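## Task

Shelf spots are labelled by a lot number printed on the shelf edge right under each spot, and several spots may carry the same number. Bring one cardboard box from lot 451 and one from lot 434 to the desk so that nothing of either box sticks out over the desk's edge. All other cardboard boxes must stay on the shelves they started on. A lot that is absent from the storeroom is simply skipped. The robot must not topple or finish leaning, or the task fails.

## Robot and tools

ROBOT. A simulated Hello Robot Stretch 3 with a single arm: a two-wheeled base (0.33 m long, 0.34 m wide, rounded back), a lift sliding on a mast, and a telescoping arm that reaches out to the robot's RIGHT, ending in a wrist (yaw, pitch, roll) and a gripper. The base pivots about the point between its drive wheels, 0.05 m behind its front edge, and cannot move sideways, so to shift the gripper forward or back you drive the base. With the arm in and the wrist folded, a turn sweeps a 0.28 m radius; an unfolded level wrist reaches beyond that. A head carries head_camera and nav_camera; wrist_camera rides on the gripper. Objects can occasionally get a brief nudge from outside.

FRAMES. Base frame: origin on the floor midway between the wheels, x forward, y left, z up, metres. hand_pose is in this frame, placed where the closed fingertips meet (with wrist joints at zero its x points up, y back toward the mast, z to the rear). Odometry frame = base frame at scene start; base_odometry counts wheel turns only (slip counts as motion), heading in rad, left positive, -3.142 to 3.142.

TOOL move. Arguments other than cameras and blocking form one action. An action holds base and/or joints, optionally with speeds, pace or contact_limits; or servos alone ({"servos": "reboot"} re-enables servos that shut off, holding in place). Empty call: returns state, images and the scene number.
- base: a single command, an offset from where the base last reported itself (or from its current spot if a move was still running). {"translate_m": d}, metres, forward positive, -3 to 3. {"rotate_rad": d}, radians, left positive, -6.4 to 6.4.
- joints: one dictionary of absolute targets by name (not offsets). lift_m 0 to 1.1 m; arm_m 0 to 0.52 m; wrist_yaw_rad -1.345 to 4.42 (0 along the arm, positive toward the front); wrist_pitch_rad -1.57 to 0.451 (0 level, negative tips fingertips down); wrist_roll_rad -2.911 to 2.918 (0 fingers side by side); gripper_m -0.089 to 0.179 (larger is wider; fingertip gap is 0.007 less nearly closed, 0.025 less fully open); head_pan_rad -3.953 to 1.73 (0 forward, positive left, -1.57 along the arm); head_tilt_rad -1.53 to 0.419 (negative down). Done tolerances: 0.004 m for lift, arm, gripper; 0.02 for yaw and roll; 0.05 pitch; 0.1 head.
- pace: "default" or "max". speeds: per-key top speed up to the max (default/max: translate 0.12/0.30 m/s, rotate 0.76/1.90 rad/s, lift 0.11/0.15, arm 0.14/0.40). The base is capped at 0.10 m/s and 0.63 rad/s unless lift_m < 0.30, arm_m < 0.03 and wrist_yaw_rad > 2.54.
- contact_limits: motor_effort percent (1 to 100) at which a motion halts, only alongside its own command. arm_m takes a number (negative sense when retracting); lift_m takes {"down": v, "up": v} as percent push beyond free motion (below about 12 may trip in free motion; defaults 32-47 down, 21-36 up); translate_m and rotate_rad have no contact stop unless given one, and then each wheel stops by itself.
- cameras: list from head_camera, nav_camera, wrist_camera, all. blocking: true (default) waits for rest; false returns in about 0.5 s while motion continues. A later move overrides only the targets it names. Actions end by 14 s (time_out). Unknown keys make a call invalid; out-of-range values get it refused, and a refusal or an unrequested stop cancels the rest of the reply's move, wait and finished_scene calls in that scene.

OTHER TOOLS. wait {seconds 0 to 10, cameras}: lets time pass, returns early once running moves settle. stop {cameras}: brakes everything still moving; braked motions read "stopped" and may keep pressing. zoom_image {camera, region [x0, y0, x1, y1] pixels, top-left origin, max 504 by 504}: enlarges part of that camera's latest image. finished_scene {scene}: ends the current scene irreversibly; the goal must hold without the robot.

RESULTS. "move": done, or the worst status. base_status / joint_status: done, moving, off_target (resting short, maybe still pushing), stopped, contact_stop (that joint goes slack), time_out, torque_fault (joint limp until reboot). on_its_own: unrequested behaviour; "held at" is the target. motor_effort: percent, positive toward higher values, peak in brackets; wrist pitch tops out near 45, roll near 72. lidar_m: 12 ranges from the base origin, sector 1 ahead, counter-clockwise (4 left, 7 behind, 10 right), plane 0.17 m high, "-" none or under 0.15 m. wrist_depth_mm and head_depth_mm: 7x7 median depths. turned_by_wheels vs turned_by_imu: trust the IMU if they disagree by more than 0.15 rad. base_tilt: degrees forward/right, about 4 degrees bias. head_camera images arrive rotated (turn clockwise a quarter to view upright); nav_camera the other way. Calibration lines give K and T_world_to_cam (base to camera).

CARE. To grip, command gripper_m below the box width; to release, at least 0.05 above it. Before folding the wrist (yaw to 3.0) or unfolding it, set lift_m 0.32 to 0.95, pitch -0.4, roll near 0; once folded, lift may drop to 0.25. With yaw below -0.4 keep pitch at -0.5 or lower. Wrist and head never contact-stop and fault under sustained strain. Pushing something rigid with the gripper above about 0.45 m, or driving while hooked on something, can tip the robot; if tilt appears, back the gripper off. Avoid dropping boxes from height, releasing moving items, slamming and hard shoves. Thinking time lets the scene run on.

Each tool is called after "Call:" by a JSON object that holds its "fn" and its "kwargs".

## Session

Call:
{"fn": "move", "kwargs": {}}

Scene clock: 0.00 s.
base_odometry: x=+0.000 y=+0.000 heading=+0.000
turned_by_wheels: +0.000
turned_by_imu: +0.000
base_tilt: forward=-0.3 right=-1.3
lidar_m: 0.73 0.73 0.85 1.53 2.66 1.26 1.01 1.11 1.82 1.63 1.40 0.83
head_depth_mm: 802 792 784 776 768 761 757 / 774 765 758 751 744 737 730 / 748 740 734 728 721 715 708 / 724 715 710 705 699 694 687 / 702 695 689 684 679 672 667 / 681 673 667 664 658 652 648 / 661 655 652 644 640 634 631
base_status: not commanded
joint_positions: lift_m=+0.374 arm_m=+0.001 wrist_yaw_rad=+3.009 wrist_pitch_rad=-0.462 wrist_roll_rad=+0.000 gripper_m=+0.037 head_pan_rad=+0.000 head_tilt_rad=-0.003
joint_status: not commanded
measured_speeds: all 0
motor_effort: left_wheel=-0.4 right_wheel=+0.1 lift_m=+22.4 arm_m=-2.9 wrist_yaw_rad=-1.0 wrist_pitch_rad=+1.9 wrist_roll_rad=-0.1 gripper_m=+0.3 head_pan_rad=+1.2 head_tilt_rad=+6.7
hand_pose: x=+0.0076 y=+0.0712 z=+0.3774 quat_wxyz=(+0.207, +0.697, +0.116, +0.676) (m; base frame)
wrist_depth_mm: - 138 - - - 859 - / - 151 - - - 975 - / - 167 922 - - 937 - / 840 775 203 821 806 791 762 / 698 671 212 657 648 671 666 / 590 599 126 579 128 582 578 / 522 546 287 355 507 509 509
pictures: head_camera (sideways), nav_camera (sideways), wrist_camera
camera_calibration:
head_camera: T_world_to_cam=[[0.049258, -0.0462949, -0.997713, 1.31416], [0.0559933, 0.997482, -0.0435198, 0.0560066], [0.997215, -0.0537216, 0.0517262, -0.117899], [0, 0, 0, 1]] pos_world=[0.0497012, -0.00136013, 1.31969]
nav_camera: T_world_to_cam=[[-0.0233498, 0.0170467, 0.999582, -1.25828], [0.00969844, -0.999804, 0.017277, 0.0275711], [0.99968, 0.0100978, 0.0231799, -0.0831342], [0, 0, 0, 1]] pos_world=[0.0534596, 0.0498547, 1.25921]
wrist_camera: T_world_to_cam=[[0.994963, -0.0965217, -0.0270514, 0.016197], [-0.0806635, -0.610724, -0.787724, 0.37395], [0.0595115, 0.785938, -0.615434, 0.342021], [0, 0, 0, 1]] pos_world=[-0.00630544, -0.0388635, 0.505499]

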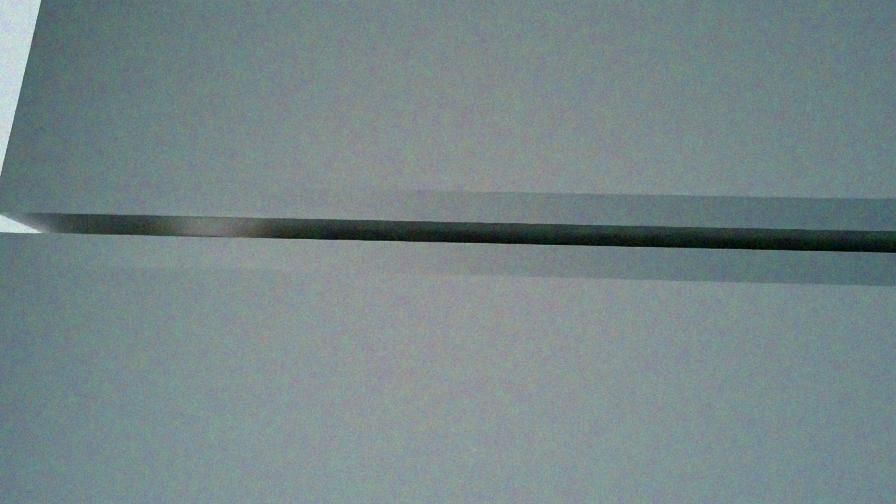

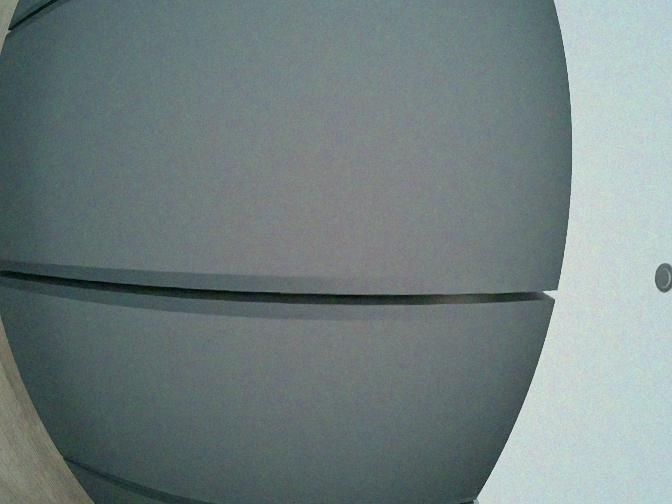

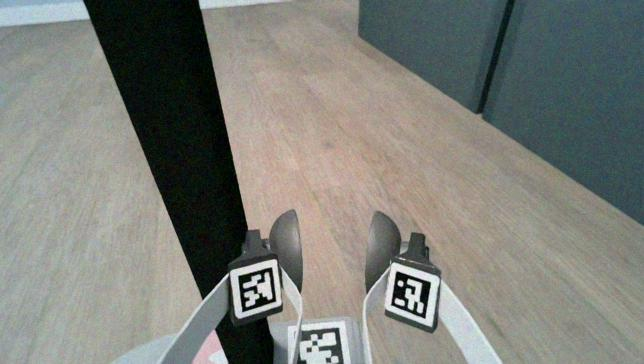

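Call:
{"fn": "move", "kwargs": {"joints": {"head_pan_rad":1.5,"head_tilt_rad":-0.25}, "cameras": ["nav_camera","head_camera"]}}

Call:
{"fn": "move", "kwargs": {"joints": {"head_pan_rad":-1.6,"head_tilt_rad":-0.25}, "cameras": ["nav_camera","head_camera"]}}

Call:
{"fn": "move", "kwargs": {"joints": {"head_pan_rad":-3.0,"head_tilt_rad":-0.25}, "cameras": ["nav_camera","head_camera"]}}

Scene clock: 6.90 s.
move: done
base_odometry: x=+0.000 y=+0.000 heading=+0.000
turned_by_wheels: +0.000
turned_by_imu: +0.000
base_tilt: forward=-0.5 right=-1.2
lidar_m: 0.72 0.72 0.85 1.53 2.66 1.26 1.01 1.11 1.82 1.62 1.39 0.83
head_depth_mm: 1113 1122 1126 1137 1151 1164 1170 / 1410 1354 1366 1381 1398 1410 1434 / 2538 2588 2678 2768 1792 1817 1639 / 2460 2498 2634 2745 2828 2160 1618 / 2370 2449 2561 2667 2754 2141 1620 / 2336 2385 2492 2579 2660 2148 1616 / 2244 2309 2377 2492 2610 2125 1599
base_status: not commanded
joint_positions: lift_m=+0.374 arm_m=+0.001 wrist_yaw_rad=+3.009 wrist_pitch_rad=-0.462 wrist_roll_rad=+0.000 gripper_m=+0.037 head_pan_rad=+1.535 head_tilt_rad=-0.250
joint_status: all done
measured_speeds: translate_m=+0.000 rotate_rad=+0.000 lift_m=+0.000 arm_m=+0.000 wrist_yaw_rad=+0.000 wrist_pitch_rad=+0.000 wrist_roll_rad=+0.000 head_pan_rad=-0.024 head_tilt_rad=+0.000
motor_effort: left_wheel=-0.3(0.8) right_wheel=+0.3(1.1) lift_m=+23.5(23.9) arm_m=-9.8(10.1) wrist_yaw_rad=-1.1(1.5) wrist_pitch_rad=+1.9(2.0) wrist_roll_rad=-0.1(0.3) gripper_m=+0.9(0.9) head_pan_rad=-3.0(5.4) head_tilt_rad=-3.1(8.5)
hand_pose: x=+0.0076 y=+0.0712 z=+0.3774 quat_wxyz=(+0.207, +0.697, +0.116, +0.676) (m; base frame)
wrist_depth_mm: - 138 - - - 852 - / - 151 - - - 968 - / - 167 936 - - 933 - / 835 782 204 815 797 801 760 / 704 668 211 666 649 673 667 / 600 597 126 576 129 588 580 / 524 537 287 353 499 515 510
pictures: head_camera (sideways), nav_camera (sideways)
camera_calibration:
head_camera: T_world_to_cam=[[0.0393208, -0.197141, -0.979586, 1.29026], [-0.995306, 0.0790328, -0.055857, 0.0783891], [0.0884311, 0.977184, -0.193108, 0.20636], [0, 0, 0, 1]] pos_world=[0.00903847, 0.0465159, 1.30815]
nav_camera: T_world_to_cam=[[-0.00917313, 0.221737, 0.975063, -1.22605], [0.999656, -0.0219165, 0.0143885, 0.0253864], [0.0245604, 0.97486, -0.22146, 0.24126], [0, 0, 0, 1]] pos_world=[-0.0425498, 0.0372221, 1.24854]

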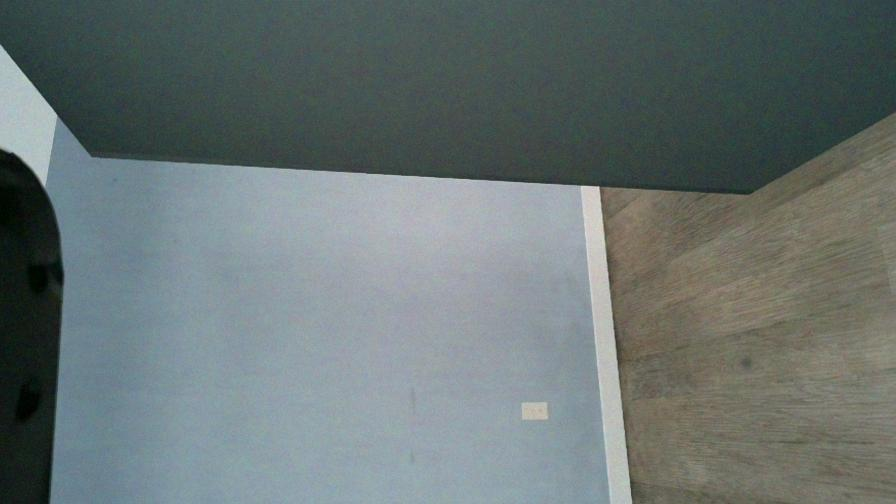

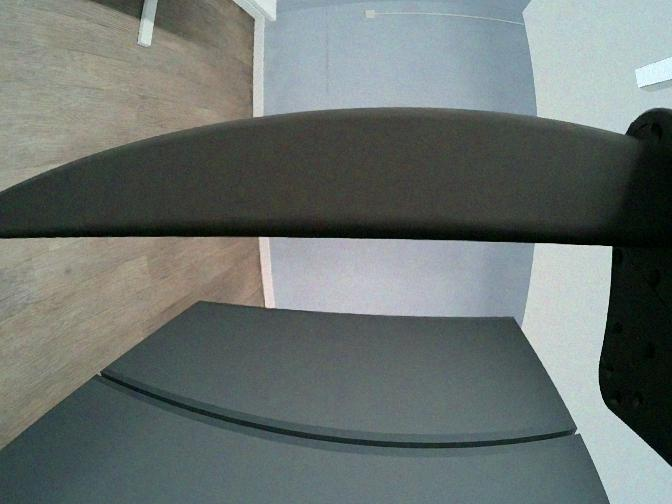

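Scene clock: 9.80 s.
move: done
base_odometry: x=+0.000 y=+0.000 heading=+0.000
turned_by_wheels: +0.000
turned_by_imu: +0.000
base_tilt: forward=-0.3 right=-1.2
lidar_m: 0.72 0.73 0.85 1.53 2.66 1.26 1.01 1.11 1.81 1.62 1.39 0.83
head_depth_mm: 2093 1799 1885 2307 2400 2198 1647 / 2019 2032 2114 2054 2069 2010 1639 / 1947 2026 2145 2218 2259 2042 1633 / 1864 1969 2036 2135 2160 2024 1627 / 1820 1891 1967 1863 1823 1870 1610 / 1668 1810 1828 1940 1899 1916 1615 / 1641 1782 1860 1928 1877 1996 1603
base_status: not commanded
joint_positions: lift_m=+0.374 arm_m=+0.001 wrist_yaw_rad=+3.009 wrist_pitch_rad=-0.462 wrist_roll_rad=+0.000 gripper_m=+0.037 head_pan_rad=-1.608 head_tilt_rad=-0.250
joint_status: all done
measured_speeds: translate_m=+0.000 rotate_rad=+0.000 lift_m=+0.000 arm_m=+0.000 wrist_yaw_rad=+0.000 wrist_pitch_rad=+0.000 wrist_roll_rad=+0.000 head_pan_rad=+0.024 head_tilt_rad=+0.000
motor_effort: left_wheel=-0.3(0.8) right_wheel=-0.4(1.1) lift_m=+23.4(23.9) arm_m=-12.7(13.4) wrist_yaw_rad=-1.0(1.6) wrist_pitch_rad=+1.9(2.1) wrist_roll_rad=-0.2(0.3) gripper_m=+0.2(1.1) head_pan_rad=+3.8(4.8) head_tilt_rad=-2.9(7.0)
hand_pose: x=+0.0076 y=+0.0712 z=+0.3774 quat_wxyz=(+0.207, +0.697, +0.116, +0.676) (m; base frame)
wrist_depth_mm: - 139 - - - 850 - / - 151 - - - 973 - / - 167 936 - - 948 - / 838 775 204 802 788 807 777 / 695 674 212 662 650 674 666 / 597 596 126 573 129 585 578 / 520 539 289 353 499 508 509
pictures: head_camera (sideways), nav_camera (sideways)
camera_calibration:
head_camera: T_world_to_cam=[[-0.0389592, 0.197797, -0.979468, 1.29061], [0.995168, -0.0807346, -0.0558874, 0.0663108], [-0.0901314, -0.976913, -0.193696, 0.208218], [0, 0, 0, 1]] pos_world=[0.00305773, -0.0465144, 1.30815]
nav_camera: T_world_to_cam=[[0.00877082, -0.222351, 0.974927, -1.22599], [-0.999619, 0.0235553, 0.0143652, 0.0375609], [-0.0261588, -0.974682, -0.22206, 0.242404], [0, 0, 0, 1]] pos_world=[0.0546405, -0.0372169, 1.24854]

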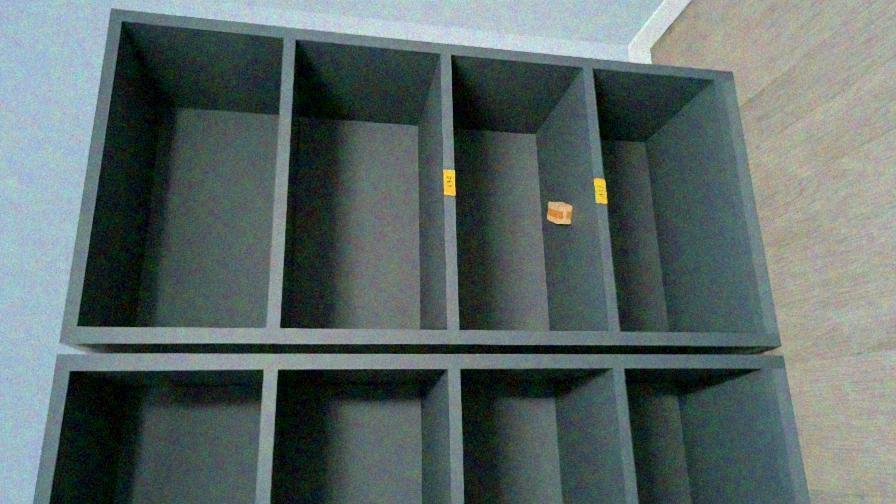

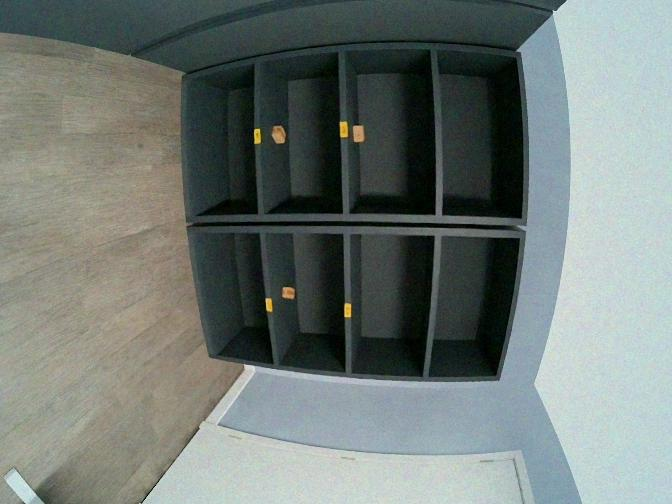

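Scene clock: 11.00 s.
move: done
base_odometry: x=+0.000 y=+0.000 heading=+0.000
turned_by_wheels: +0.000
turned_by_imu: +0.000
base_tilt: forward=-0.3 right=-1.2
lidar_m: 0.72 0.73 0.85 1.53 2.66 1.26 1.01 1.11 1.81 1.63 1.39 0.83
head_depth_mm: 1465 1512 1574 1639 1527 998 1537 / 1434 1488 1549 1614 1511 997 1530 / 1410 1473 1534 1593 1493 989 1575 / 1389 1449 1496 1562 1478 980 1564 / 1375 1421 1485 1528 1458 970 1503 / 1353 1399 1450 1508 1536 970 1550 / 1334 1382 1435 1479 1545 1599 1540
base_status: not commanded
joint_positions: lift_m=+0.374 arm_m=+0.001 wrist_yaw_rad=+3.009 wrist_pitch_rad=-0.462 wrist_roll_rad=+0.000 gripper_m=+0.037 head_pan_rad=-3.034 head_tilt_rad=-0.250
joint_status: all done
measured_speeds: all 0
motor_effort: left_wheel=-0.5(0.7) right_wheel=+0.4(0.9) lift_m=+22.8(23.8) arm_m=-12.8(13.8) wrist_yaw_rad=-1.8(1.8) wrist_pitch_rad=+1.9(2.0) wrist_roll_rad=+0.1(0.2) gripper_m=+0.9(0.9) head_pan_rad=+3.1(6.4) head_tilt_rad=-2.6(9.3)
hand_pose: x=+0.0076 y=+0.0712 z=+0.3774 quat_wxyz=(+0.207, +0.697, +0.116, +0.676) (m; base frame)
wrist_depth_mm: - 139 - - - 861 - / - 150 - - - 963 - / - 167 920 - - 941 - / 825 765 203 810 793 790 763 / 695 674 211 663 654 663 666 / 597 602 126 573 129 583 577 / 522 539 287 354 504 512 512
pictures: head_camera (sideways), nav_camera (sideways)
camera_calibration:
head_camera: T_world_to_cam=[[0.190078, 0.0671687, -0.979469, 1.2892], [0.06413, -0.996376, -0.0558829, 0.072029], [-0.979672, -0.0521911, -0.193697, 0.213673], [0, 0, 0, 1]] pos_world=[-0.0403394, -0.00367444, 1.30815]
nav_camera: T_world_to_cam=[[-0.218738, -0.0408655, 0.974928, -1.2246], [-0.121351, 0.992506, 0.0143756, 0.0321675], [-0.968208, -0.115164, -0.222058, 0.248139], [0, 0, 0, 1]] pos_world=[-0.0237127, -0.0533937, 1.24854]

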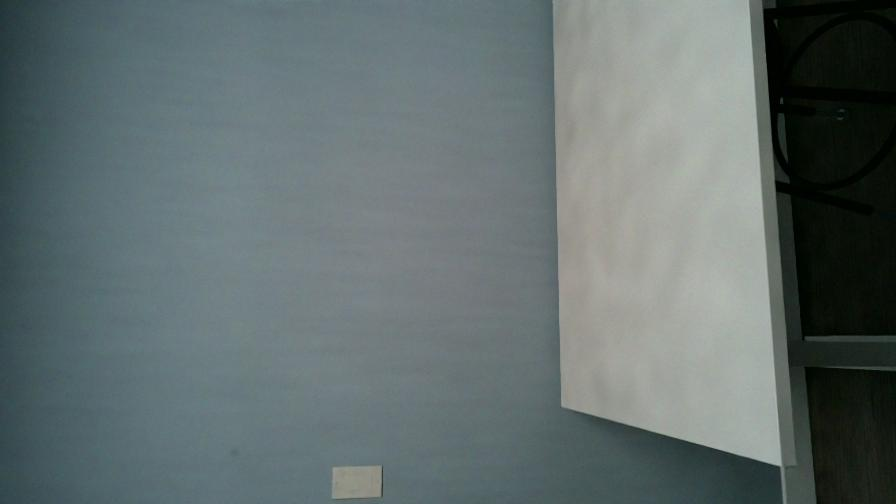

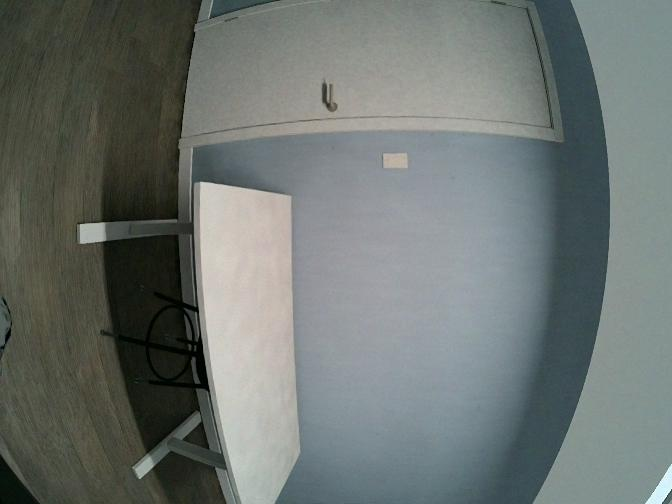

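Call:
{"fn": "move", "kwargs": {"joints": {"head_pan_rad":-1.3,"head_tilt_rad":-0.35}, "cameras": ["head_camera","nav_camera"]}}

Call:
{"fn": "zoom_image", "kwargs": {"camera": "head_camera", "region": [430, 0, 670, 250]}}

Call:
{"fn": "zoom_image", "kwargs": {"camera": "head_camera", "region": [430, 250, 670, 504]}}

Call:
{"fn": "move", "kwargs": {"joints": {"head_pan_rad":-2.05,"head_tilt_rad":-0.35}, "cameras": ["head_camera","nav_camera"]}}

Call:
{"fn": "zoom_image", "kwargs": {"camera": "head_camera", "region": [400, 0, 640, 250]}}

Call:
{"fn": "zoom_image", "kwargs": {"camera": "head_camera", "region": [400, 250, 640, 504]}}

Scene clock: 27.23 s.
move: done
base_odometry: x=+0.000 y=+0.000 heading=+0.000
turned_by_wheels: +0.000
turned_by_imu: +0.000
base_tilt: forward=-0.3 right=-1.1
lidar_m: 0.72 0.73 0.85 1.53 2.66 1.26 1.01 1.11 1.82 1.63 1.39 0.83
head_depth_mm: 1762 1833 1918 2086 2151 1830 1490 / 1389 1468 1919 2066 2137 1848 1482 / 1698 1827 1926 1766 1770 1807 1473 / 1766 1848 1959 2072 2204 1844 1453 / 1775 1850 1954 2103 2186 1855 1473 / 1773 1838 1956 2067 2177 1842 1457 / 1648 1667 1710 1767 1796 1801 1444
base_status: not commanded
joint_positions: lift_m=+0.374 arm_m=+0.001 wrist_yaw_rad=+3.009 wrist_pitch_rad=-0.462 wrist_roll_rad=+0.000 gripper_m=+0.037 head_pan_rad=-1.292 head_tilt_rad=-0.353
joint_status: all done
measured_speeds: translate_m=+0.000 rotate_rad=+0.000 lift_m=+0.000 arm_m=+0.000 wrist_yaw_rad=+0.000 wrist_pitch_rad=+0.000 wrist_roll_rad=+0.000 head_pan_rad=-0.024 head_tilt_rad=+0.000
motor_effort: left_wheel=-0.2(0.8) right_wheel=+0.3(1.2) lift_m=+22.9(24.0) arm_m=-12.8(13.7) wrist_yaw_rad=-0.6(1.5) wrist_pitch_rad=+2.0(2.0) wrist_roll_rad=-0.2(0.4) gripper_m=+0.4(1.0) head_pan_rad=-2.9(5.6) head_tilt_rad=+0.5(6.2)
hand_pose: x=+0.0076 y=+0.0712 z=+0.3774 quat_wxyz=(+0.207, +0.697, +0.116, +0.676) (m; base frame)
wrist_depth_mm: - 138 - - - 851 - / - 150 - - - 971 - / - 167 921 - - 954 - / 838 774 204 819 809 797 756 / 695 675 212 666 654 671 666 / 602 600 126 572 129 578 570 / 527 541 288 353 506 513 506
pictures: head_camera (sideways), nav_camera (sideways)
camera_calibration:
head_camera: T_world_to_cam=[[-0.125857, 0.271122, -0.954281, 1.25824], [0.969255, 0.238622, -0.0600369, 0.071927], [0.211435, -0.932498, -0.292819, 0.335407], [0, 0, 0, 1]] pos_world=[0.0177258, -0.0455332, 1.30324]
nav_camera: T_world_to_cam=[[0.104643, -0.303277, 0.947139, -1.19027], [-0.956962, -0.289926, 0.0128927, 0.0392317], [0.27069, -0.907726, -0.320564, 0.368738], [0, 0, 0, 1]] pos_world=[0.0622829, -0.0148958, 1.24505]

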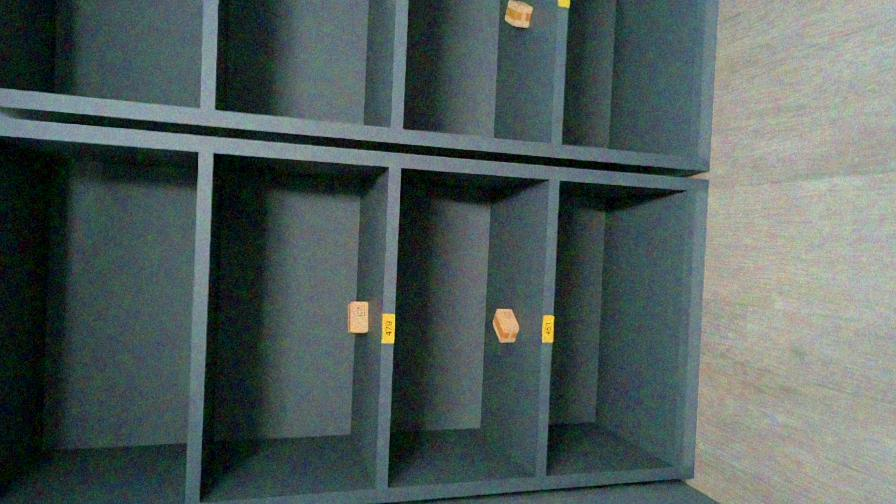

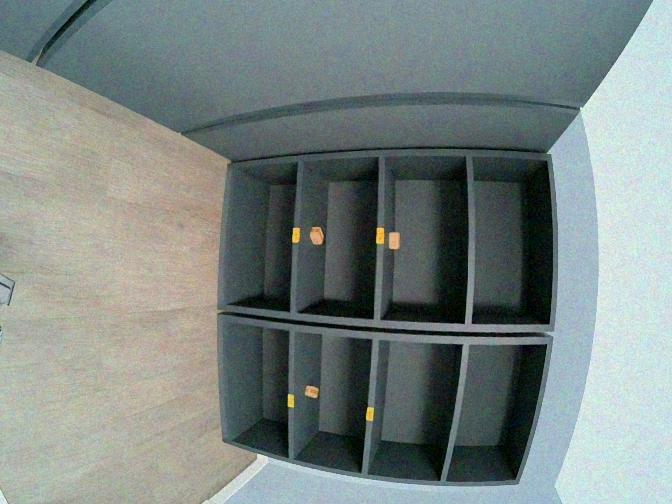

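Scaled by 2.016 from the camera's 896x504 image, which has a finer 1280x720 frame.

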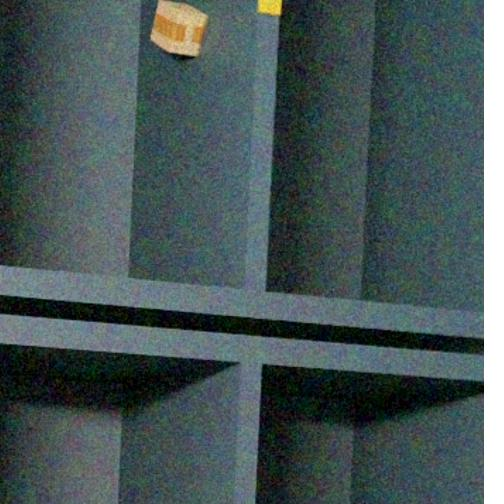

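Scaled by 1.984 from the camera's 896x504 image, which has a finer 1280x720 frame.

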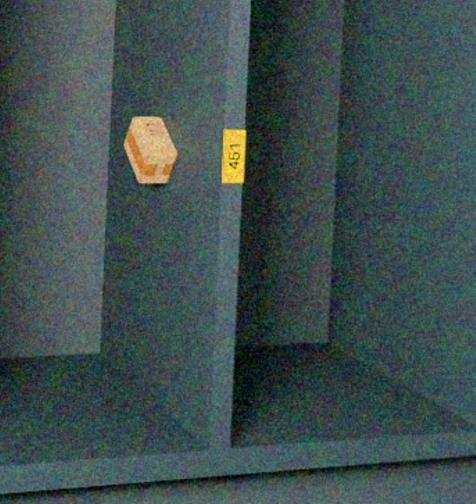

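Scene clock: 28.20 s.
move: done
base_odometry: x=+0.000 y=+0.000 heading=+0.000
turned_by_wheels: +0.000
turned_by_imu: +0.000
base_tilt: forward=-0.3 right=-1.2
lidar_m: 0.72 0.73 0.85 1.53 2.66 1.25 1.01 1.11 1.81 1.63 1.39 0.82
head_depth_mm: 1490 1535 1588 1643 1707 1770 1491 / 1630 1682 1744 1815 1909 1900 1479 / 1799 1862 1913 2008 2115 1889 1474 / 1994 2079 2204 2323 2342 1894 1460 / 2145 2240 2334 2539 2332 1861 1464 / 1780 1898 1965 2121 2203 1855 1457 / 1857 1936 2023 2126 2181 1837 1442
base_status: not commanded
joint_positions: lift_m=+0.374 arm_m=+0.001 wrist_yaw_rad=+3.009 wrist_pitch_rad=-0.462 wrist_roll_rad=+0.000 gripper_m=+0.037 head_pan_rad=-2.069 head_tilt_rad=-0.353
joint_status: all done
measured_speeds: all 0
motor_effort: left_wheel=-0.2(0.7) right_wheel=+0.2(1.3) lift_m=+23.7(23.8) arm_m=-13.0(13.5) wrist_yaw_rad=-0.4(1.7) wrist_pitch_rad=+1.9(2.1) wrist_roll_rad=-0.1(0.3) gripper_m=+0.5(0.8) head_pan_rad=+0.2(5.7) head_tilt_rad=+1.2(3.2)
hand_pose: x=+0.0076 y=+0.0712 z=+0.3774 quat_wxyz=(+0.207, +0.697, +0.116, +0.676) (m; base frame)
wrist_depth_mm: - 139 - - - 876 - / - 151 - - - 994 - / - 167 939 - - 943 - / 834 769 203 808 797 803 765 / 698 679 211 664 656 671 665 / 609 599 126 571 129 579 577 / 528 537 286 354 503 509 512
pictures: head_camera (sideways), nav_camera (sideways)
camera_calibration:
head_camera: T_world_to_cam=[[0.100499, 0.281516, -0.954279, 1.25685], [0.85816, -0.50986, -0.0600343, 0.0725377], [-0.503449, -0.812891, -0.292826, 0.339806], [0, 0, 0, 1]] pos_world=[-0.0174858, -0.0406134, 1.30324]
nav_camera: T_world_to_cam=[[-0.138159, -0.289552, 0.947139, -1.18876], [-0.885436, 0.464583, 0.01287, 0.0388363], [-0.443751, -0.836853, -0.320566, 0.373195], [0, 0, 0, 1]] pos_world=[0.0357547, -0.0499407, 1.24505]

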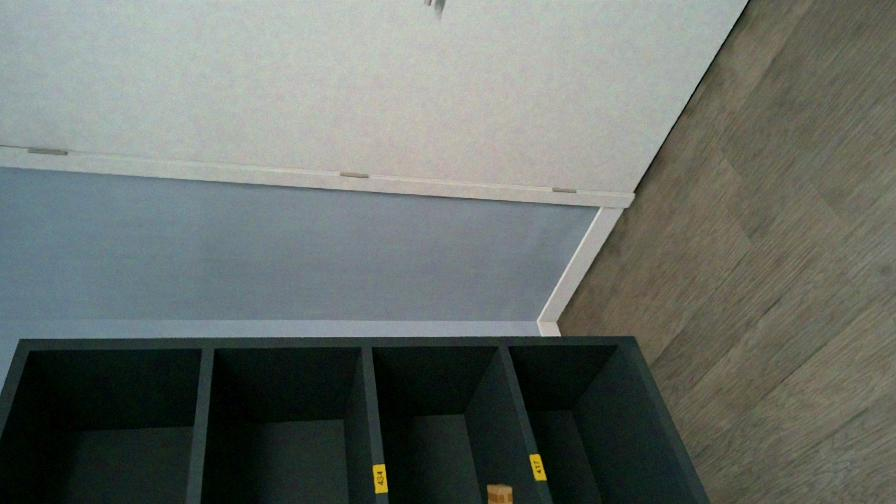

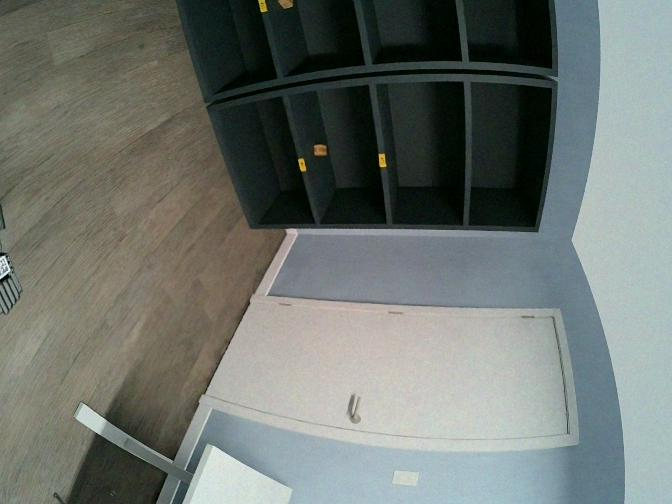

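Scaled by 2.016 from the camera's 896x504 image, which has a finer 1280x720 frame.

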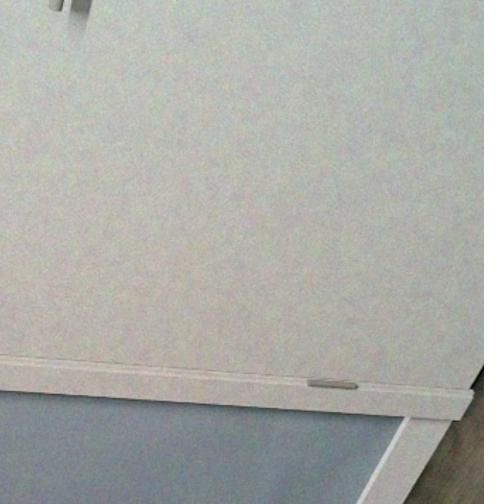

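Scaled by 1.984 from the camera's 896x504 image, which has a finer 1280x720 frame.

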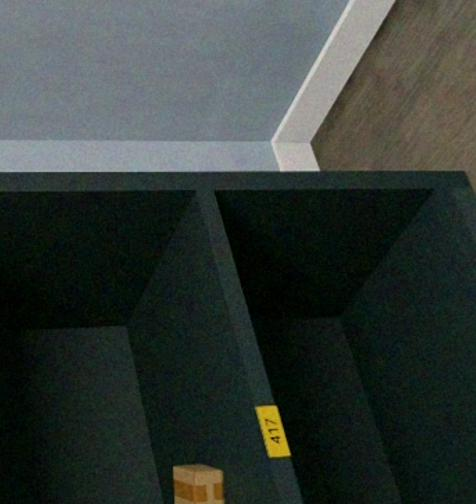

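Call:
{"fn": "move", "kwargs": {"base": {"rotate_rad":-1.29}}}

Call:
{"fn": "move", "kwargs": {"base": {"translate_m":0.95}}}

Call:
{"fn": "move", "kwargs": {"base": {"rotate_rad":1.5708}, "joints": {"lift_m":0.75,"head_pan_rad":-1.57,"head_tilt_rad":-0.6}, "cameras": ["all"]}}

Call:
{"fn": "zoom_image", "kwargs": {"camera": "head_camera", "region": [300, 0, 800, 504]}}

Scene clock: 77.93 s.
move: done
base_odometry: x=+0.000 y=+0.000 heading=-1.290
turned_by_wheels: -1.290
turned_by_imu: -1.268
base_tilt: forward=-0.4 right=-1.2
lidar_m: 1.62 0.97 0.74 0.72 0.77 1.10 2.66 1.65 1.01 1.11 1.61 1.96
head_depth_mm: 1704 1809 1945 2039 1309 1778 1490 / 1607 1698 1853 1895 1213 1904 1480 / 1523 1632 1732 1809 1202 1748 1481 / 1469 1536 1638 1708 1195 1735 1419 / 1394 1475 1570 1635 1183 1567 1456 / 1339 1408 1491 1557 1172 963 1459 / 1282 1342 1418 1491 1161 908 1452
base_status: done
joint_positions: lift_m=+0.374 arm_m=+0.001 wrist_yaw_rad=+3.009 wrist_pitch_rad=-0.462 wrist_roll_rad=+0.000 gripper_m=+0.037 head_pan_rad=-2.050 head_tilt_rad=-0.350
joint_status: not commanded
measured_speeds: all 0
motor_effort: left_wheel=+7.6(11.5) right_wheel=-8.8(13.3) lift_m=+23.4(24.1) arm_m=-12.7(13.6) wrist_yaw_rad=+0.0(2.1) wrist_pitch_rad=+2.0(2.1) wrist_roll_rad=+0.1(0.3) gripper_m=+0.4(1.0) head_pan_rad=+2.7(4.1) head_tilt_rad=+5.2(5.9)
hand_pose: x=+0.0076 y=+0.0712 z=+0.3774 quat_wxyz=(+0.207, +0.697, +0.116, +0.676) (m; base frame)
wrist_depth_mm: - 138 - - - - - / - 151 161 - 811 - - / 832 166 176 - 910 - - / 826 770 203 815 818 794 788 / 701 664 212 662 661 673 667 / 596 597 126 576 129 581 584 / 528 538 289 353 499 513 508
pictures: none

Scene clock: 88.57 s.
move: done
base_odometry: x=+0.264 y=-0.913 heading=-1.290
turned_by_wheels: +0.000
turned_by_imu: +0.000
base_tilt: forward=-0.4 right=-1.3
lidar_m: 1.12 0.90 0.69 0.67 0.71 1.01 3.57 2.16 1.48 1.60 1.35 0.71
head_depth_mm: 1762 1865 2026 2061 1476 1921 1483 / 1666 1785 1908 1944 1573 1827 1492 / 1589 1689 1789 1864 2052 1831 1474 / 1518 1596 1696 1805 1942 1863 1460 / 1443 1525 1608 1718 1830 1858 1463 / 1366 1441 1526 1606 1716 1789 1455 / 1317 1377 1455 1533 1623 1713 1445
base_status: done
joint_positions: lift_m=+0.374 arm_m=+0.001 wrist_yaw_rad=+3.009 wrist_pitch_rad=-0.462 wrist_roll_rad=+0.000 gripper_m=+0.037 head_pan_rad=-2.050 head_tilt_rad=-0.350
joint_status: not commanded
measured_speeds: all 0
motor_effort: left_wheel=+3.0(12.1) right_wheel=+6.4(10.6) lift_m=+25.1(25.6) arm_m=-12.5(13.5) wrist_yaw_rad=+0.5(1.9) wrist_pitch_rad=+2.0(2.1) wrist_roll_rad=+0.0(0.4) gripper_m=+0.6(1.1) head_pan_rad=+2.5(3.8) head_tilt_rad=+1.5(4.9)
hand_pose: x=+0.0076 y=+0.0712 z=+0.3774 quat_wxyz=(+0.207, +0.697, +0.116, +0.676) (m; base frame)
wrist_depth_mm: - 139 - - 690 - - / - 150 161 - 733 - - / - 167 176 - 814 - - / 793 197 202 800 803 794 770 / 692 678 211 662 659 679 670 / 600 595 126 571 129 581 572 / 532 541 288 356 499 510 509
pictures: none

Scene clock: 92.80 s.
move: done
base_odometry: x=+0.264 y=-0.913 heading=+0.281
turned_by_wheels: +1.570
turned_by_imu: +1.545
base_tilt: forward=-0.4 right=-1.3
lidar_m: 0.67 0.70 1.00 3.58 1.76 1.48 1.59 1.35 0.71 1.09 0.91 0.69
head_depth_mm: 800 765 733 755 829 988 1190 / 915 995 909 971 1008 1022 1158 / 921 1011 896 1254 1094 1312 1189 / 925 1016 886 1262 1086 1311 1188 / 926 1020 863 1255 1080 1292 1185 / 929 1023 857 1250 1062 1326 1192 / 934 1026 842 1263 1061 1326 1181
base_status: done
joint_positions: lift_m=+0.750 arm_m=+0.001 wrist_yaw_rad=+3.009 wrist_pitch_rad=-0.462 wrist_roll_rad=+0.000 gripper_m=+0.037 head_pan_rad=-1.570 head_tilt_rad=-0.602
joint_status: all done
measured_speeds: all 0
motor_effort: left_wheel=-8.6(12.3) right_wheel=+9.2(12.1) lift_m=+28.6(34.2) arm_m=-12.8(13.6) wrist_yaw_rad=-0.2(2.1) wrist_pitch_rad=+1.9(2.1) wrist_roll_rad=-0.2(0.3) gripper_m=+0.3(0.9) head_pan_rad=-3.2(5.7) head_tilt_rad=-0.4(9.1)
hand_pose: x=+0.0076 y=+0.0711 z=+0.7528 quat_wxyz=(+0.208, +0.697, +0.116, +0.676) (m; base frame)
wrist_depth_mm: - 139 - - - - - / - 150 - - - - - / - 166 - - - - - / - - 204 - - - - / - - 211 - - - - / - - 126 - 129 - - / 913 916 286 909 880 887 883
pictures: head_camera (sideways), nav_camera (sideways), wrist_camera
camera_calibration:
head_camera: T_world_to_cam=[[-0.0467912, 0.521312, -0.852082, 1.12443], [0.997502, -0.0208023, -0.0675038, 0.0813861], [-0.0529159, -0.853112, -0.519037, 0.631384], [0, 0, 0, 1]] pos_world=[0.00484065, -0.0458424, 1.29131]
nav_camera: T_world_to_cam=[[0.017568, -0.543858, 0.838993, -1.04864], [-0.999786, -0.0186985, 0.00881405, 0.0448497], [0.0108943, -0.838969, -0.54407, 0.661201], [0, 0, 0, 1]] pos_world=[0.0560593, -0.0147448, 1.23915]
wrist_camera: T_world_to_cam=[[0.994955, -0.0966003, -0.0270688, 0.026367], [-0.0807635, -0.61122, -0.787329, 0.669374], [0.0595113, 0.785544, -0.615938, 0.573545], [0, 0, 0, 1]] pos_world=[-0.00630538, -0.0388626, 0.880999]

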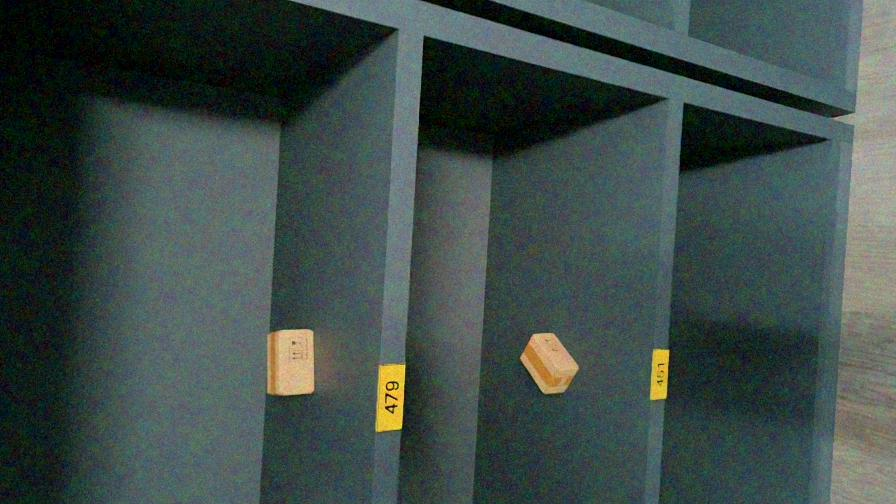

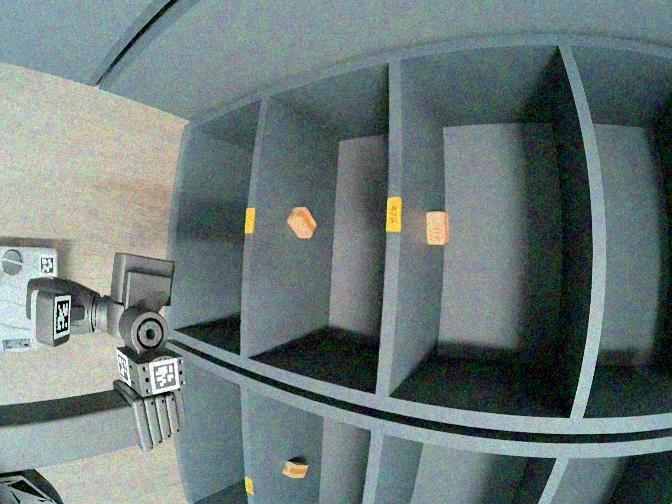

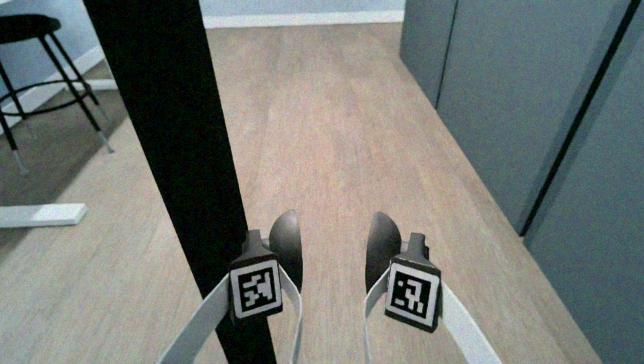

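Scaled by 1.000.

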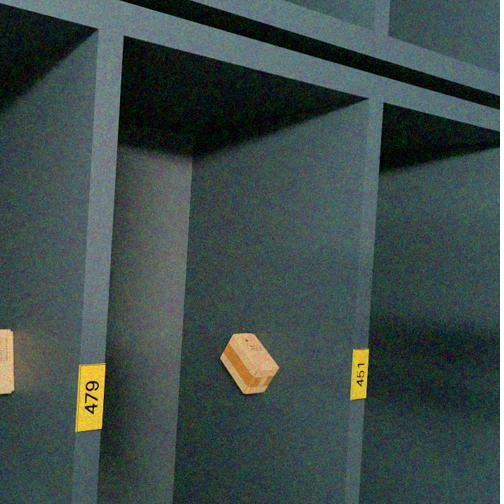

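Call:
{"fn": "zoom_image", "kwargs": {"camera": "head_camera", "region": [490, 310, 610, 420]}}

Call:
{"fn": "move", "kwargs": {"joints": {"wrist_yaw_rad":0.0,"lift_m":0.8,"gripper_m":0.15}}}

Scaled by 4.200 from the camera's 896x504 image, which has a finer 1280x720 frame.

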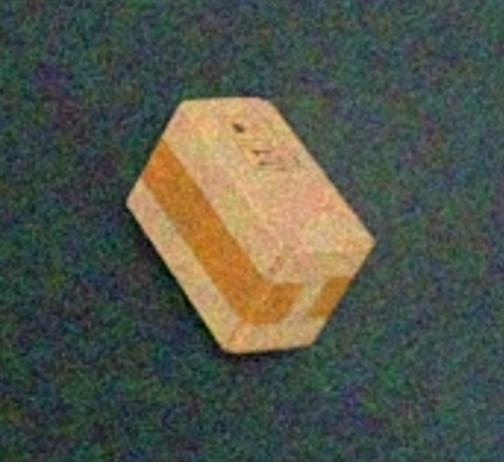

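Scene clock: 108.80 s.
move: done
base_odometry: x=+0.264 y=-0.913 heading=+0.281
turned_by_wheels: +0.000
turned_by_imu: +0.000
base_tilt: forward=-0.2 right=-1.2
lidar_m: 0.67 0.70 1.00 3.57 1.76 1.48 1.60 1.35 0.71 1.09 0.90 0.69
head_depth_mm: 797 767 736 754 832 987 1203 / 915 990 914 970 1008 994 1159 / 920 1008 896 1252 1094 1317 483 / 923 1014 885 1261 1089 1304 336 / 925 1016 869 1255 1082 1301 1168 / 929 1021 856 1261 1063 1297 1191 / 935 1029 851 1262 1066 1323 1186
base_status: not commanded
joint_positions: lift_m=+0.800 arm_m=+0.001 wrist_yaw_rad=+0.003 wrist_pitch_rad=-0.462 wrist_roll_rad=+0.000 gripper_m=+0.150 head_pan_rad=-1.570 head_tilt_rad=-0.600
joint_status: all done
measured_speeds: all 0
motor_effort: left_wheel=-9.0(9.2) right_wheel=+8.7(10.0) lift_m=+23.2(32.7) arm_m=-11.9(12.8) wrist_yaw_rad=-2.4(6.3) wrist_pitch_rad=+2.1(2.1) wrist_roll_rad=+0.0(0.3) gripper_m=+0.9(82.6) head_pan_rad=-2.4(3.9) head_tilt_rad=+3.4(4.2)
hand_pose: x=-0.0208 y=-0.3641 z=+0.8028 quat_wxyz=(+0.689, +0.163, -0.688, -0.161) (m; base frame)
wrist_depth_mm: - 867 - - - - 387 / - - - - - - 406 / - - 723 - - - - / - - - - - 537 - / - 149 - - - 142 - / - 126 - - - 124 - / - 907 902 - 808 762 111
pictures: none

Call:
{"fn": "move", "kwargs": {"base": {"rotate_rad":-1.5708}, "joints": {"gripper_m":0.179}}}

Call:
{"fn": "move", "kwargs": {"base": {"translate_m":0.16}}}

Call:
{"fn": "move", "kwargs": {"base": {"rotate_rad":1.5708}}}

Call:
{"fn": "move", "kwargs": {"joints": {"wrist_yaw_rad":0.8,"head_tilt_rad":-0.75,"lift_m":0.7}, "cameras": ["head_camera","wrist_camera"]}}

Call:
{"fn": "zoom_image", "kwargs": {"camera": "head_camera", "region": [400, 150, 700, 450]}}

Scene clock: 140.40 s.
move: done
base_odometry: x=+0.264 y=-0.913 heading=-1.290
turned_by_wheels: -1.570
turned_by_imu: -1.545
base_tilt: forward=-0.4 right=-1.2
lidar_m: 1.13 0.90 0.69 0.67 0.71 1.01 3.57 2.17 1.48 1.59 1.35 0.71
head_depth_mm: 1300 1424 1572 1789 1890 1495 1270 / 1299 1444 1597 1784 1865 1484 1240 / 1311 1438 1588 1791 1842 1477 1147 / 1317 1448 1601 1797 1835 1468 336 / 1332 1463 1611 1827 1825 1462 1191 / 1339 1472 1641 1842 1802 1456 1193 / 1356 1489 1663 1865 1793 1456 1210
base_status: done
joint_positions: lift_m=+0.800 arm_m=+0.001 wrist_yaw_rad=+0.003 wrist_pitch_rad=-0.462 wrist_roll_rad=+0.000 gripper_m=+0.179 head_pan_rad=-1.570 head_tilt_rad=-0.600
joint_status: all done
measured_speeds: all 0
motor_effort: left_wheel=+8.2(11.5) right_wheel=-10.6(13.9) lift_m=+26.2(26.7) arm_m=-13.0(13.6) wrist_yaw_rad=-2.4(4.5) wrist_pitch_rad=+2.0(2.1) wrist_roll_rad=+0.1(0.3) gripper_m=+0.5(83.4) head_pan_rad=-2.7(3.5) head_tilt_rad=+2.8(4.5)
hand_pose: x=-0.0209 y=-0.3641 z=+0.8028 quat_wxyz=(+0.689, +0.163, -0.688, -0.161) (m; base frame)
wrist_depth_mm: - - - - - - - / - - - - - - - / - - - - - - - / - - - - - - - / - - - - - - - / 123 - - - - - - / - 958 977 945 949 926 105
pictures: none

Scene clock: 143.13 s.
move: done
base_odometry: x=+0.308 y=-1.066 heading=-1.289
turned_by_wheels: +0.000
turned_by_imu: -0.001
base_tilt: forward=-0.3 right=-1.1
lidar_m: 0.97 0.80 0.68 0.66 0.70 1.00 3.73 1.59 1.61 1.60 1.28 0.57
head_depth_mm: 1307 1435 1588 1777 1871 1496 1271 / 1312 1430 1604 1781 1862 1491 1241 / 1320 1441 1606 1812 1851 1484 1160 / 1326 1452 1618 1810 1838 1475 336 / 1336 1472 1642 1848 1824 1464 1197 / 1362 1486 1655 1868 1817 1453 1219 / 1364 1497 1612 1420 1535 1412 1208
base_status: done
joint_positions: lift_m=+0.800 arm_m=+0.001 wrist_yaw_rad=+0.003 wrist_pitch_rad=-0.462 wrist_roll_rad=+0.000 gripper_m=+0.179 head_pan_rad=-1.570 head_tilt_rad=-0.600
joint_status: not commanded
measured_speeds: all 0
motor_effort: left_wheel=+7.4(12.6) right_wheel=+0.9(6.9) lift_m=+28.5(28.7) arm_m=-12.7(13.9) wrist_yaw_rad=-2.7(4.4) wrist_pitch_rad=+2.1(2.1) wrist_roll_rad=+0.1(0.4) gripper_m=+0.9(1.1) head_pan_rad=-2.7(3.7) head_tilt_rad=+2.1(3.4)
hand_pose: x=-0.0209 y=-0.3641 z=+0.8028 quat_wxyz=(+0.689, +0.163, -0.688, -0.161) (m; base frame)
wrist_depth_mm: - - - - - - - / - - - - - - - / - - - - - - - / - - - - - - - / - - - - - - - / - 141 - - - - - / - 937 945 949 960 907 105
pictures: none

Scene clock: 146.73 s.
move: done
base_odometry: x=+0.308 y=-1.066 heading=+0.281
turned_by_wheels: +1.570
turned_by_imu: +1.546
base_tilt: forward=-0.3 right=-1.3
lidar_m: 0.66 0.69 0.98 3.71 1.60 1.59 1.61 1.29 0.57 0.97 0.80 0.68
head_depth_mm: 766 803 758 603 716 753 858 / 783 858 910 627 1030 867 899 / 785 863 898 619 1094 873 808 / 788 867 884 615 1088 866 336 / 791 868 870 611 1079 866 1123 / 795 874 749 632 1074 858 1149 / 798 878 848 627 1059 854 1143
base_status: done
joint_positions: lift_m=+0.800 arm_m=+0.001 wrist_yaw_rad=+0.002 wrist_pitch_rad=-0.462 wrist_roll_rad=+0.000 gripper_m=+0.179 head_pan_rad=-1.570 head_tilt_rad=-0.600
joint_status: not commanded
measured_speeds: all 0
motor_effort: left_wheel=-8.7(12.4) right_wheel=+8.3(12.9) lift_m=+30.9(31.4) arm_m=-12.6(13.6) wrist_yaw_rad=-2.4(4.2) wrist_pitch_rad=+2.0(2.1) wrist_roll_rad=+0.0(0.3) gripper_m=+0.4(1.2) head_pan_rad=-2.4(3.5) head_tilt_rad=+1.5(2.9)
hand_pose: x=-0.0210 y=-0.3641 z=+0.8028 quat_wxyz=(+0.689, +0.163, -0.688, -0.162) (m; base frame)
wrist_depth_mm: 710 - - - - - - / - - - - - - - / - - - - - - - / - - 584 - - - - / - 142 - - - 514 358 / - 139 - - - - 368 / - - - - - - 105
pictures: none

Scene clock: 148.47 s.
move: done
base_odometry: x=+0.308 y=-1.066 heading=+0.281
turned_by_wheels: +0.000
turned_by_imu: +0.000
base_tilt: forward=-0.3 right=-1.2
lidar_m: 0.66 0.69 0.98 3.73 1.60 1.59 1.60 1.29 0.57 0.97 0.80 0.68
head_depth_mm: 770 785 636 718 762 956 1141 / 787 855 631 1070 925 983 334 / 793 860 622 1141 944 1231 352 / 798 856 616 1128 935 1229 1144 / 799 857 609 1129 928 1193 407 / 802 859 602 1143 928 1210 1095 / 808 863 594 1138 916 1231 1127
base_status: not commanded
joint_positions: lift_m=+0.700 arm_m=+0.001 wrist_yaw_rad=+0.797 wrist_pitch_rad=-0.462 wrist_roll_rad=+0.000 gripper_m=+0.179 head_pan_rad=-1.570 head_tilt_rad=-0.750
joint_status: all done
measured_speeds: all 0
motor_effort: left_wheel=-8.8(9.3) right_wheel=+8.2(9.3) lift_m=+24.4(29.4) arm_m=-12.6(13.3) wrist_yaw_rad=+2.3(5.0) wrist_pitch_rad=+2.0(2.1) wrist_roll_rad=-0.1(0.3) gripper_m=+0.6(1.0) head_pan_rad=-2.7(3.4) head_tilt_rad=-6.2(8.5)
hand_pose: x=+0.1348 y=-0.2984 z=+0.7028 quat_wxyz=(+0.698, +0.416, -0.571, +0.117) (m; base frame)
wrist_depth_mm: 447 - - - 806 - - / 462 - - - - - - / - - - - - 481 478 / - - - - - - - / 543 143 - - - - - / - 126 933 932 - - - / - 814 853 833 - - 105
pictures: head_camera (sideways), wrist_camera
camera_calibration:
head_camera: T_world_to_cam=[[-0.0468012, 0.641381, -0.765793, 1.01188], [0.997491, -0.0107563, -0.0699702, 0.0845734], [-0.0531146, -0.767147, -0.639269, 0.787806], [0, 0, 0, 1]] pos_world=[0.00484005, -0.0437293, 1.28443]
wrist_camera: T_world_to_cam=[[-0.672845, -0.739288, -0.027077, -0.104263], [-0.441401, 0.430565, -0.78726, 0.773847], [0.59367, -0.517753, -0.616026, 0.364601], [0, 0, 0, 1]] pos_world=[0.0549717, -0.221499, 0.830999]

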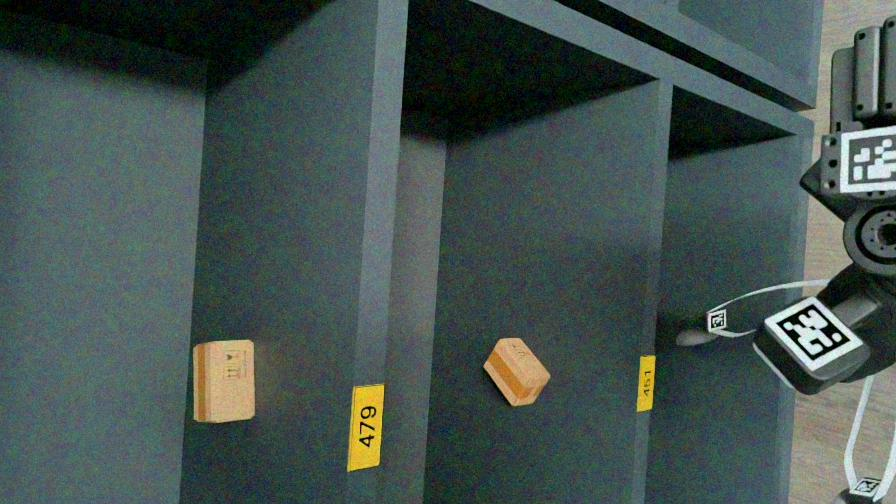

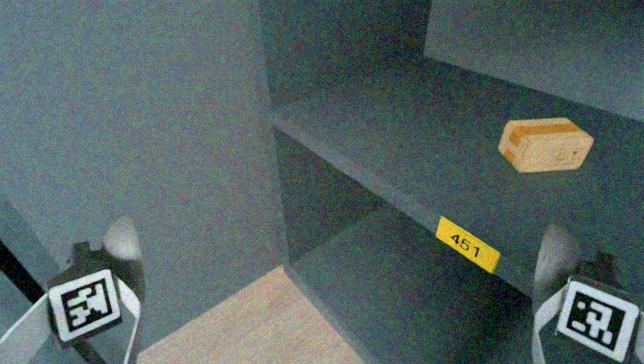

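Scaled by 1.680 from the camera's 896x504 image, which has a finer 1280x720 frame.

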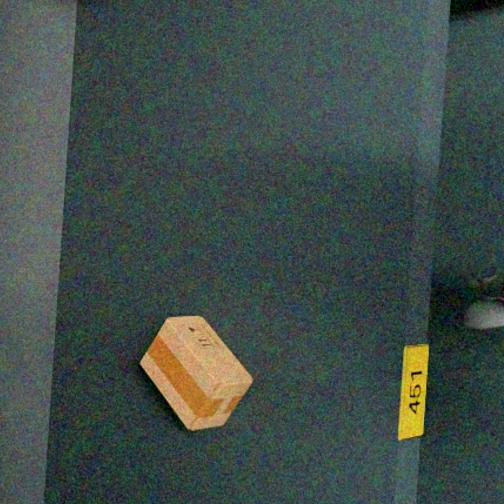

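Call:
{"fn": "move", "kwargs": {"joints": {"arm_m":0.41,"lift_m":0.68}, "cameras": ["head_camera","wrist_camera"]}}

Scene clock: 186.57 s.
move: done
base_odometry: x=+0.308 y=-1.066 heading=+0.281
turned_by_wheels: +0.000
turned_by_imu: +0.000
base_tilt: forward=-0.3 right=-1.1
lidar_m: 0.66 0.70 0.98 3.73 1.60 1.59 1.61 1.28 0.57 0.97 0.81 0.67
head_depth_mm: 768 787 636 718 762 946 1148 / 791 859 628 1005 865 411 357 / 796 861 621 628 872 1207 1133 / 797 852 614 685 912 1223 1141 / 802 860 609 1116 936 1218 1144 / 804 861 600 1134 924 1216 1135 / 810 865 595 1138 918 1239 1132
base_status: not commanded
joint_positions: lift_m=+0.680 arm_m=+0.410 wrist_yaw_rad=+0.797 wrist_pitch_rad=-0.463 wrist_roll_rad=+0.000 gripper_m=+0.179 head_pan_rad=-1.570 head_tilt_rad=-0.750
joint_status: all done
measured_speeds: all 0
motor_effort: left_wheel=-8.6(9.2) right_wheel=+8.7(9.5) lift_m=+29.0(32.6) arm_m=+12.7(14.6) wrist_yaw_rad=+2.1(3.4) wrist_pitch_rad=+2.1(2.1) wrist_roll_rad=-0.1(0.3) gripper_m=+0.6(1.2) head_pan_rad=-2.4(3.1) head_tilt_rad=-4.8(6.8)
hand_pose: x=+0.1349 y=-0.7078 z=+0.6828 quat_wxyz=(+0.698, +0.417, -0.571, +0.118) (m; base frame)
wrist_depth_mm: - - - 562 - 318 271 / - - - 615 - 326 284 / - - - - - - 301 / - - - - - - 315 / - 143 - - - - 316 / - 140 315 263 309 308 316 / 273 279 284 242 273 273 105
pictures: head_camera (sideways), wrist_camera
camera_calibration:
head_camera: T_world_to_cam=[[-0.0467777, 0.641821, -0.765426, 1.01143], [0.997492, -0.0107284, -0.0699559, 0.0845563], [-0.053111, -0.766779, -0.63971, 0.78839], [0, 0, 0, 1]] pos_world=[0.00484014, -0.0437269, 1.28443]
wrist_camera: T_world_to_cam=[[-0.67251, -0.739593, -0.0270719, -0.407617], [-0.441616, 0.430376, -0.787243, 0.934298], [0.59389, -0.517473, -0.616048, 0.140435], [0, 0, 0, 1]] pos_world=[0.0550714, -0.630899, 0.810999]

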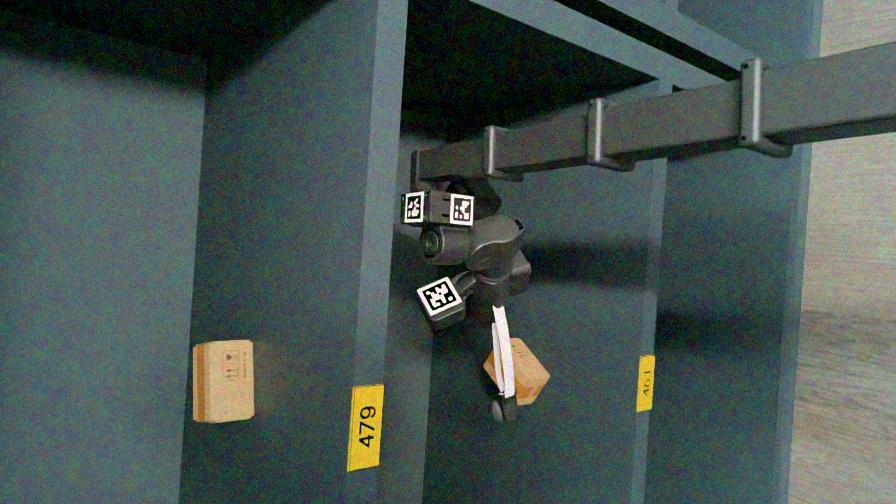

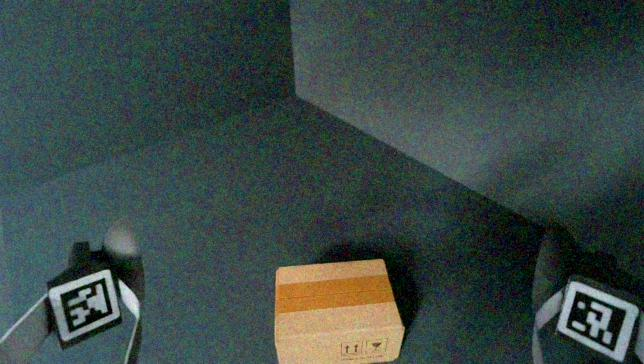

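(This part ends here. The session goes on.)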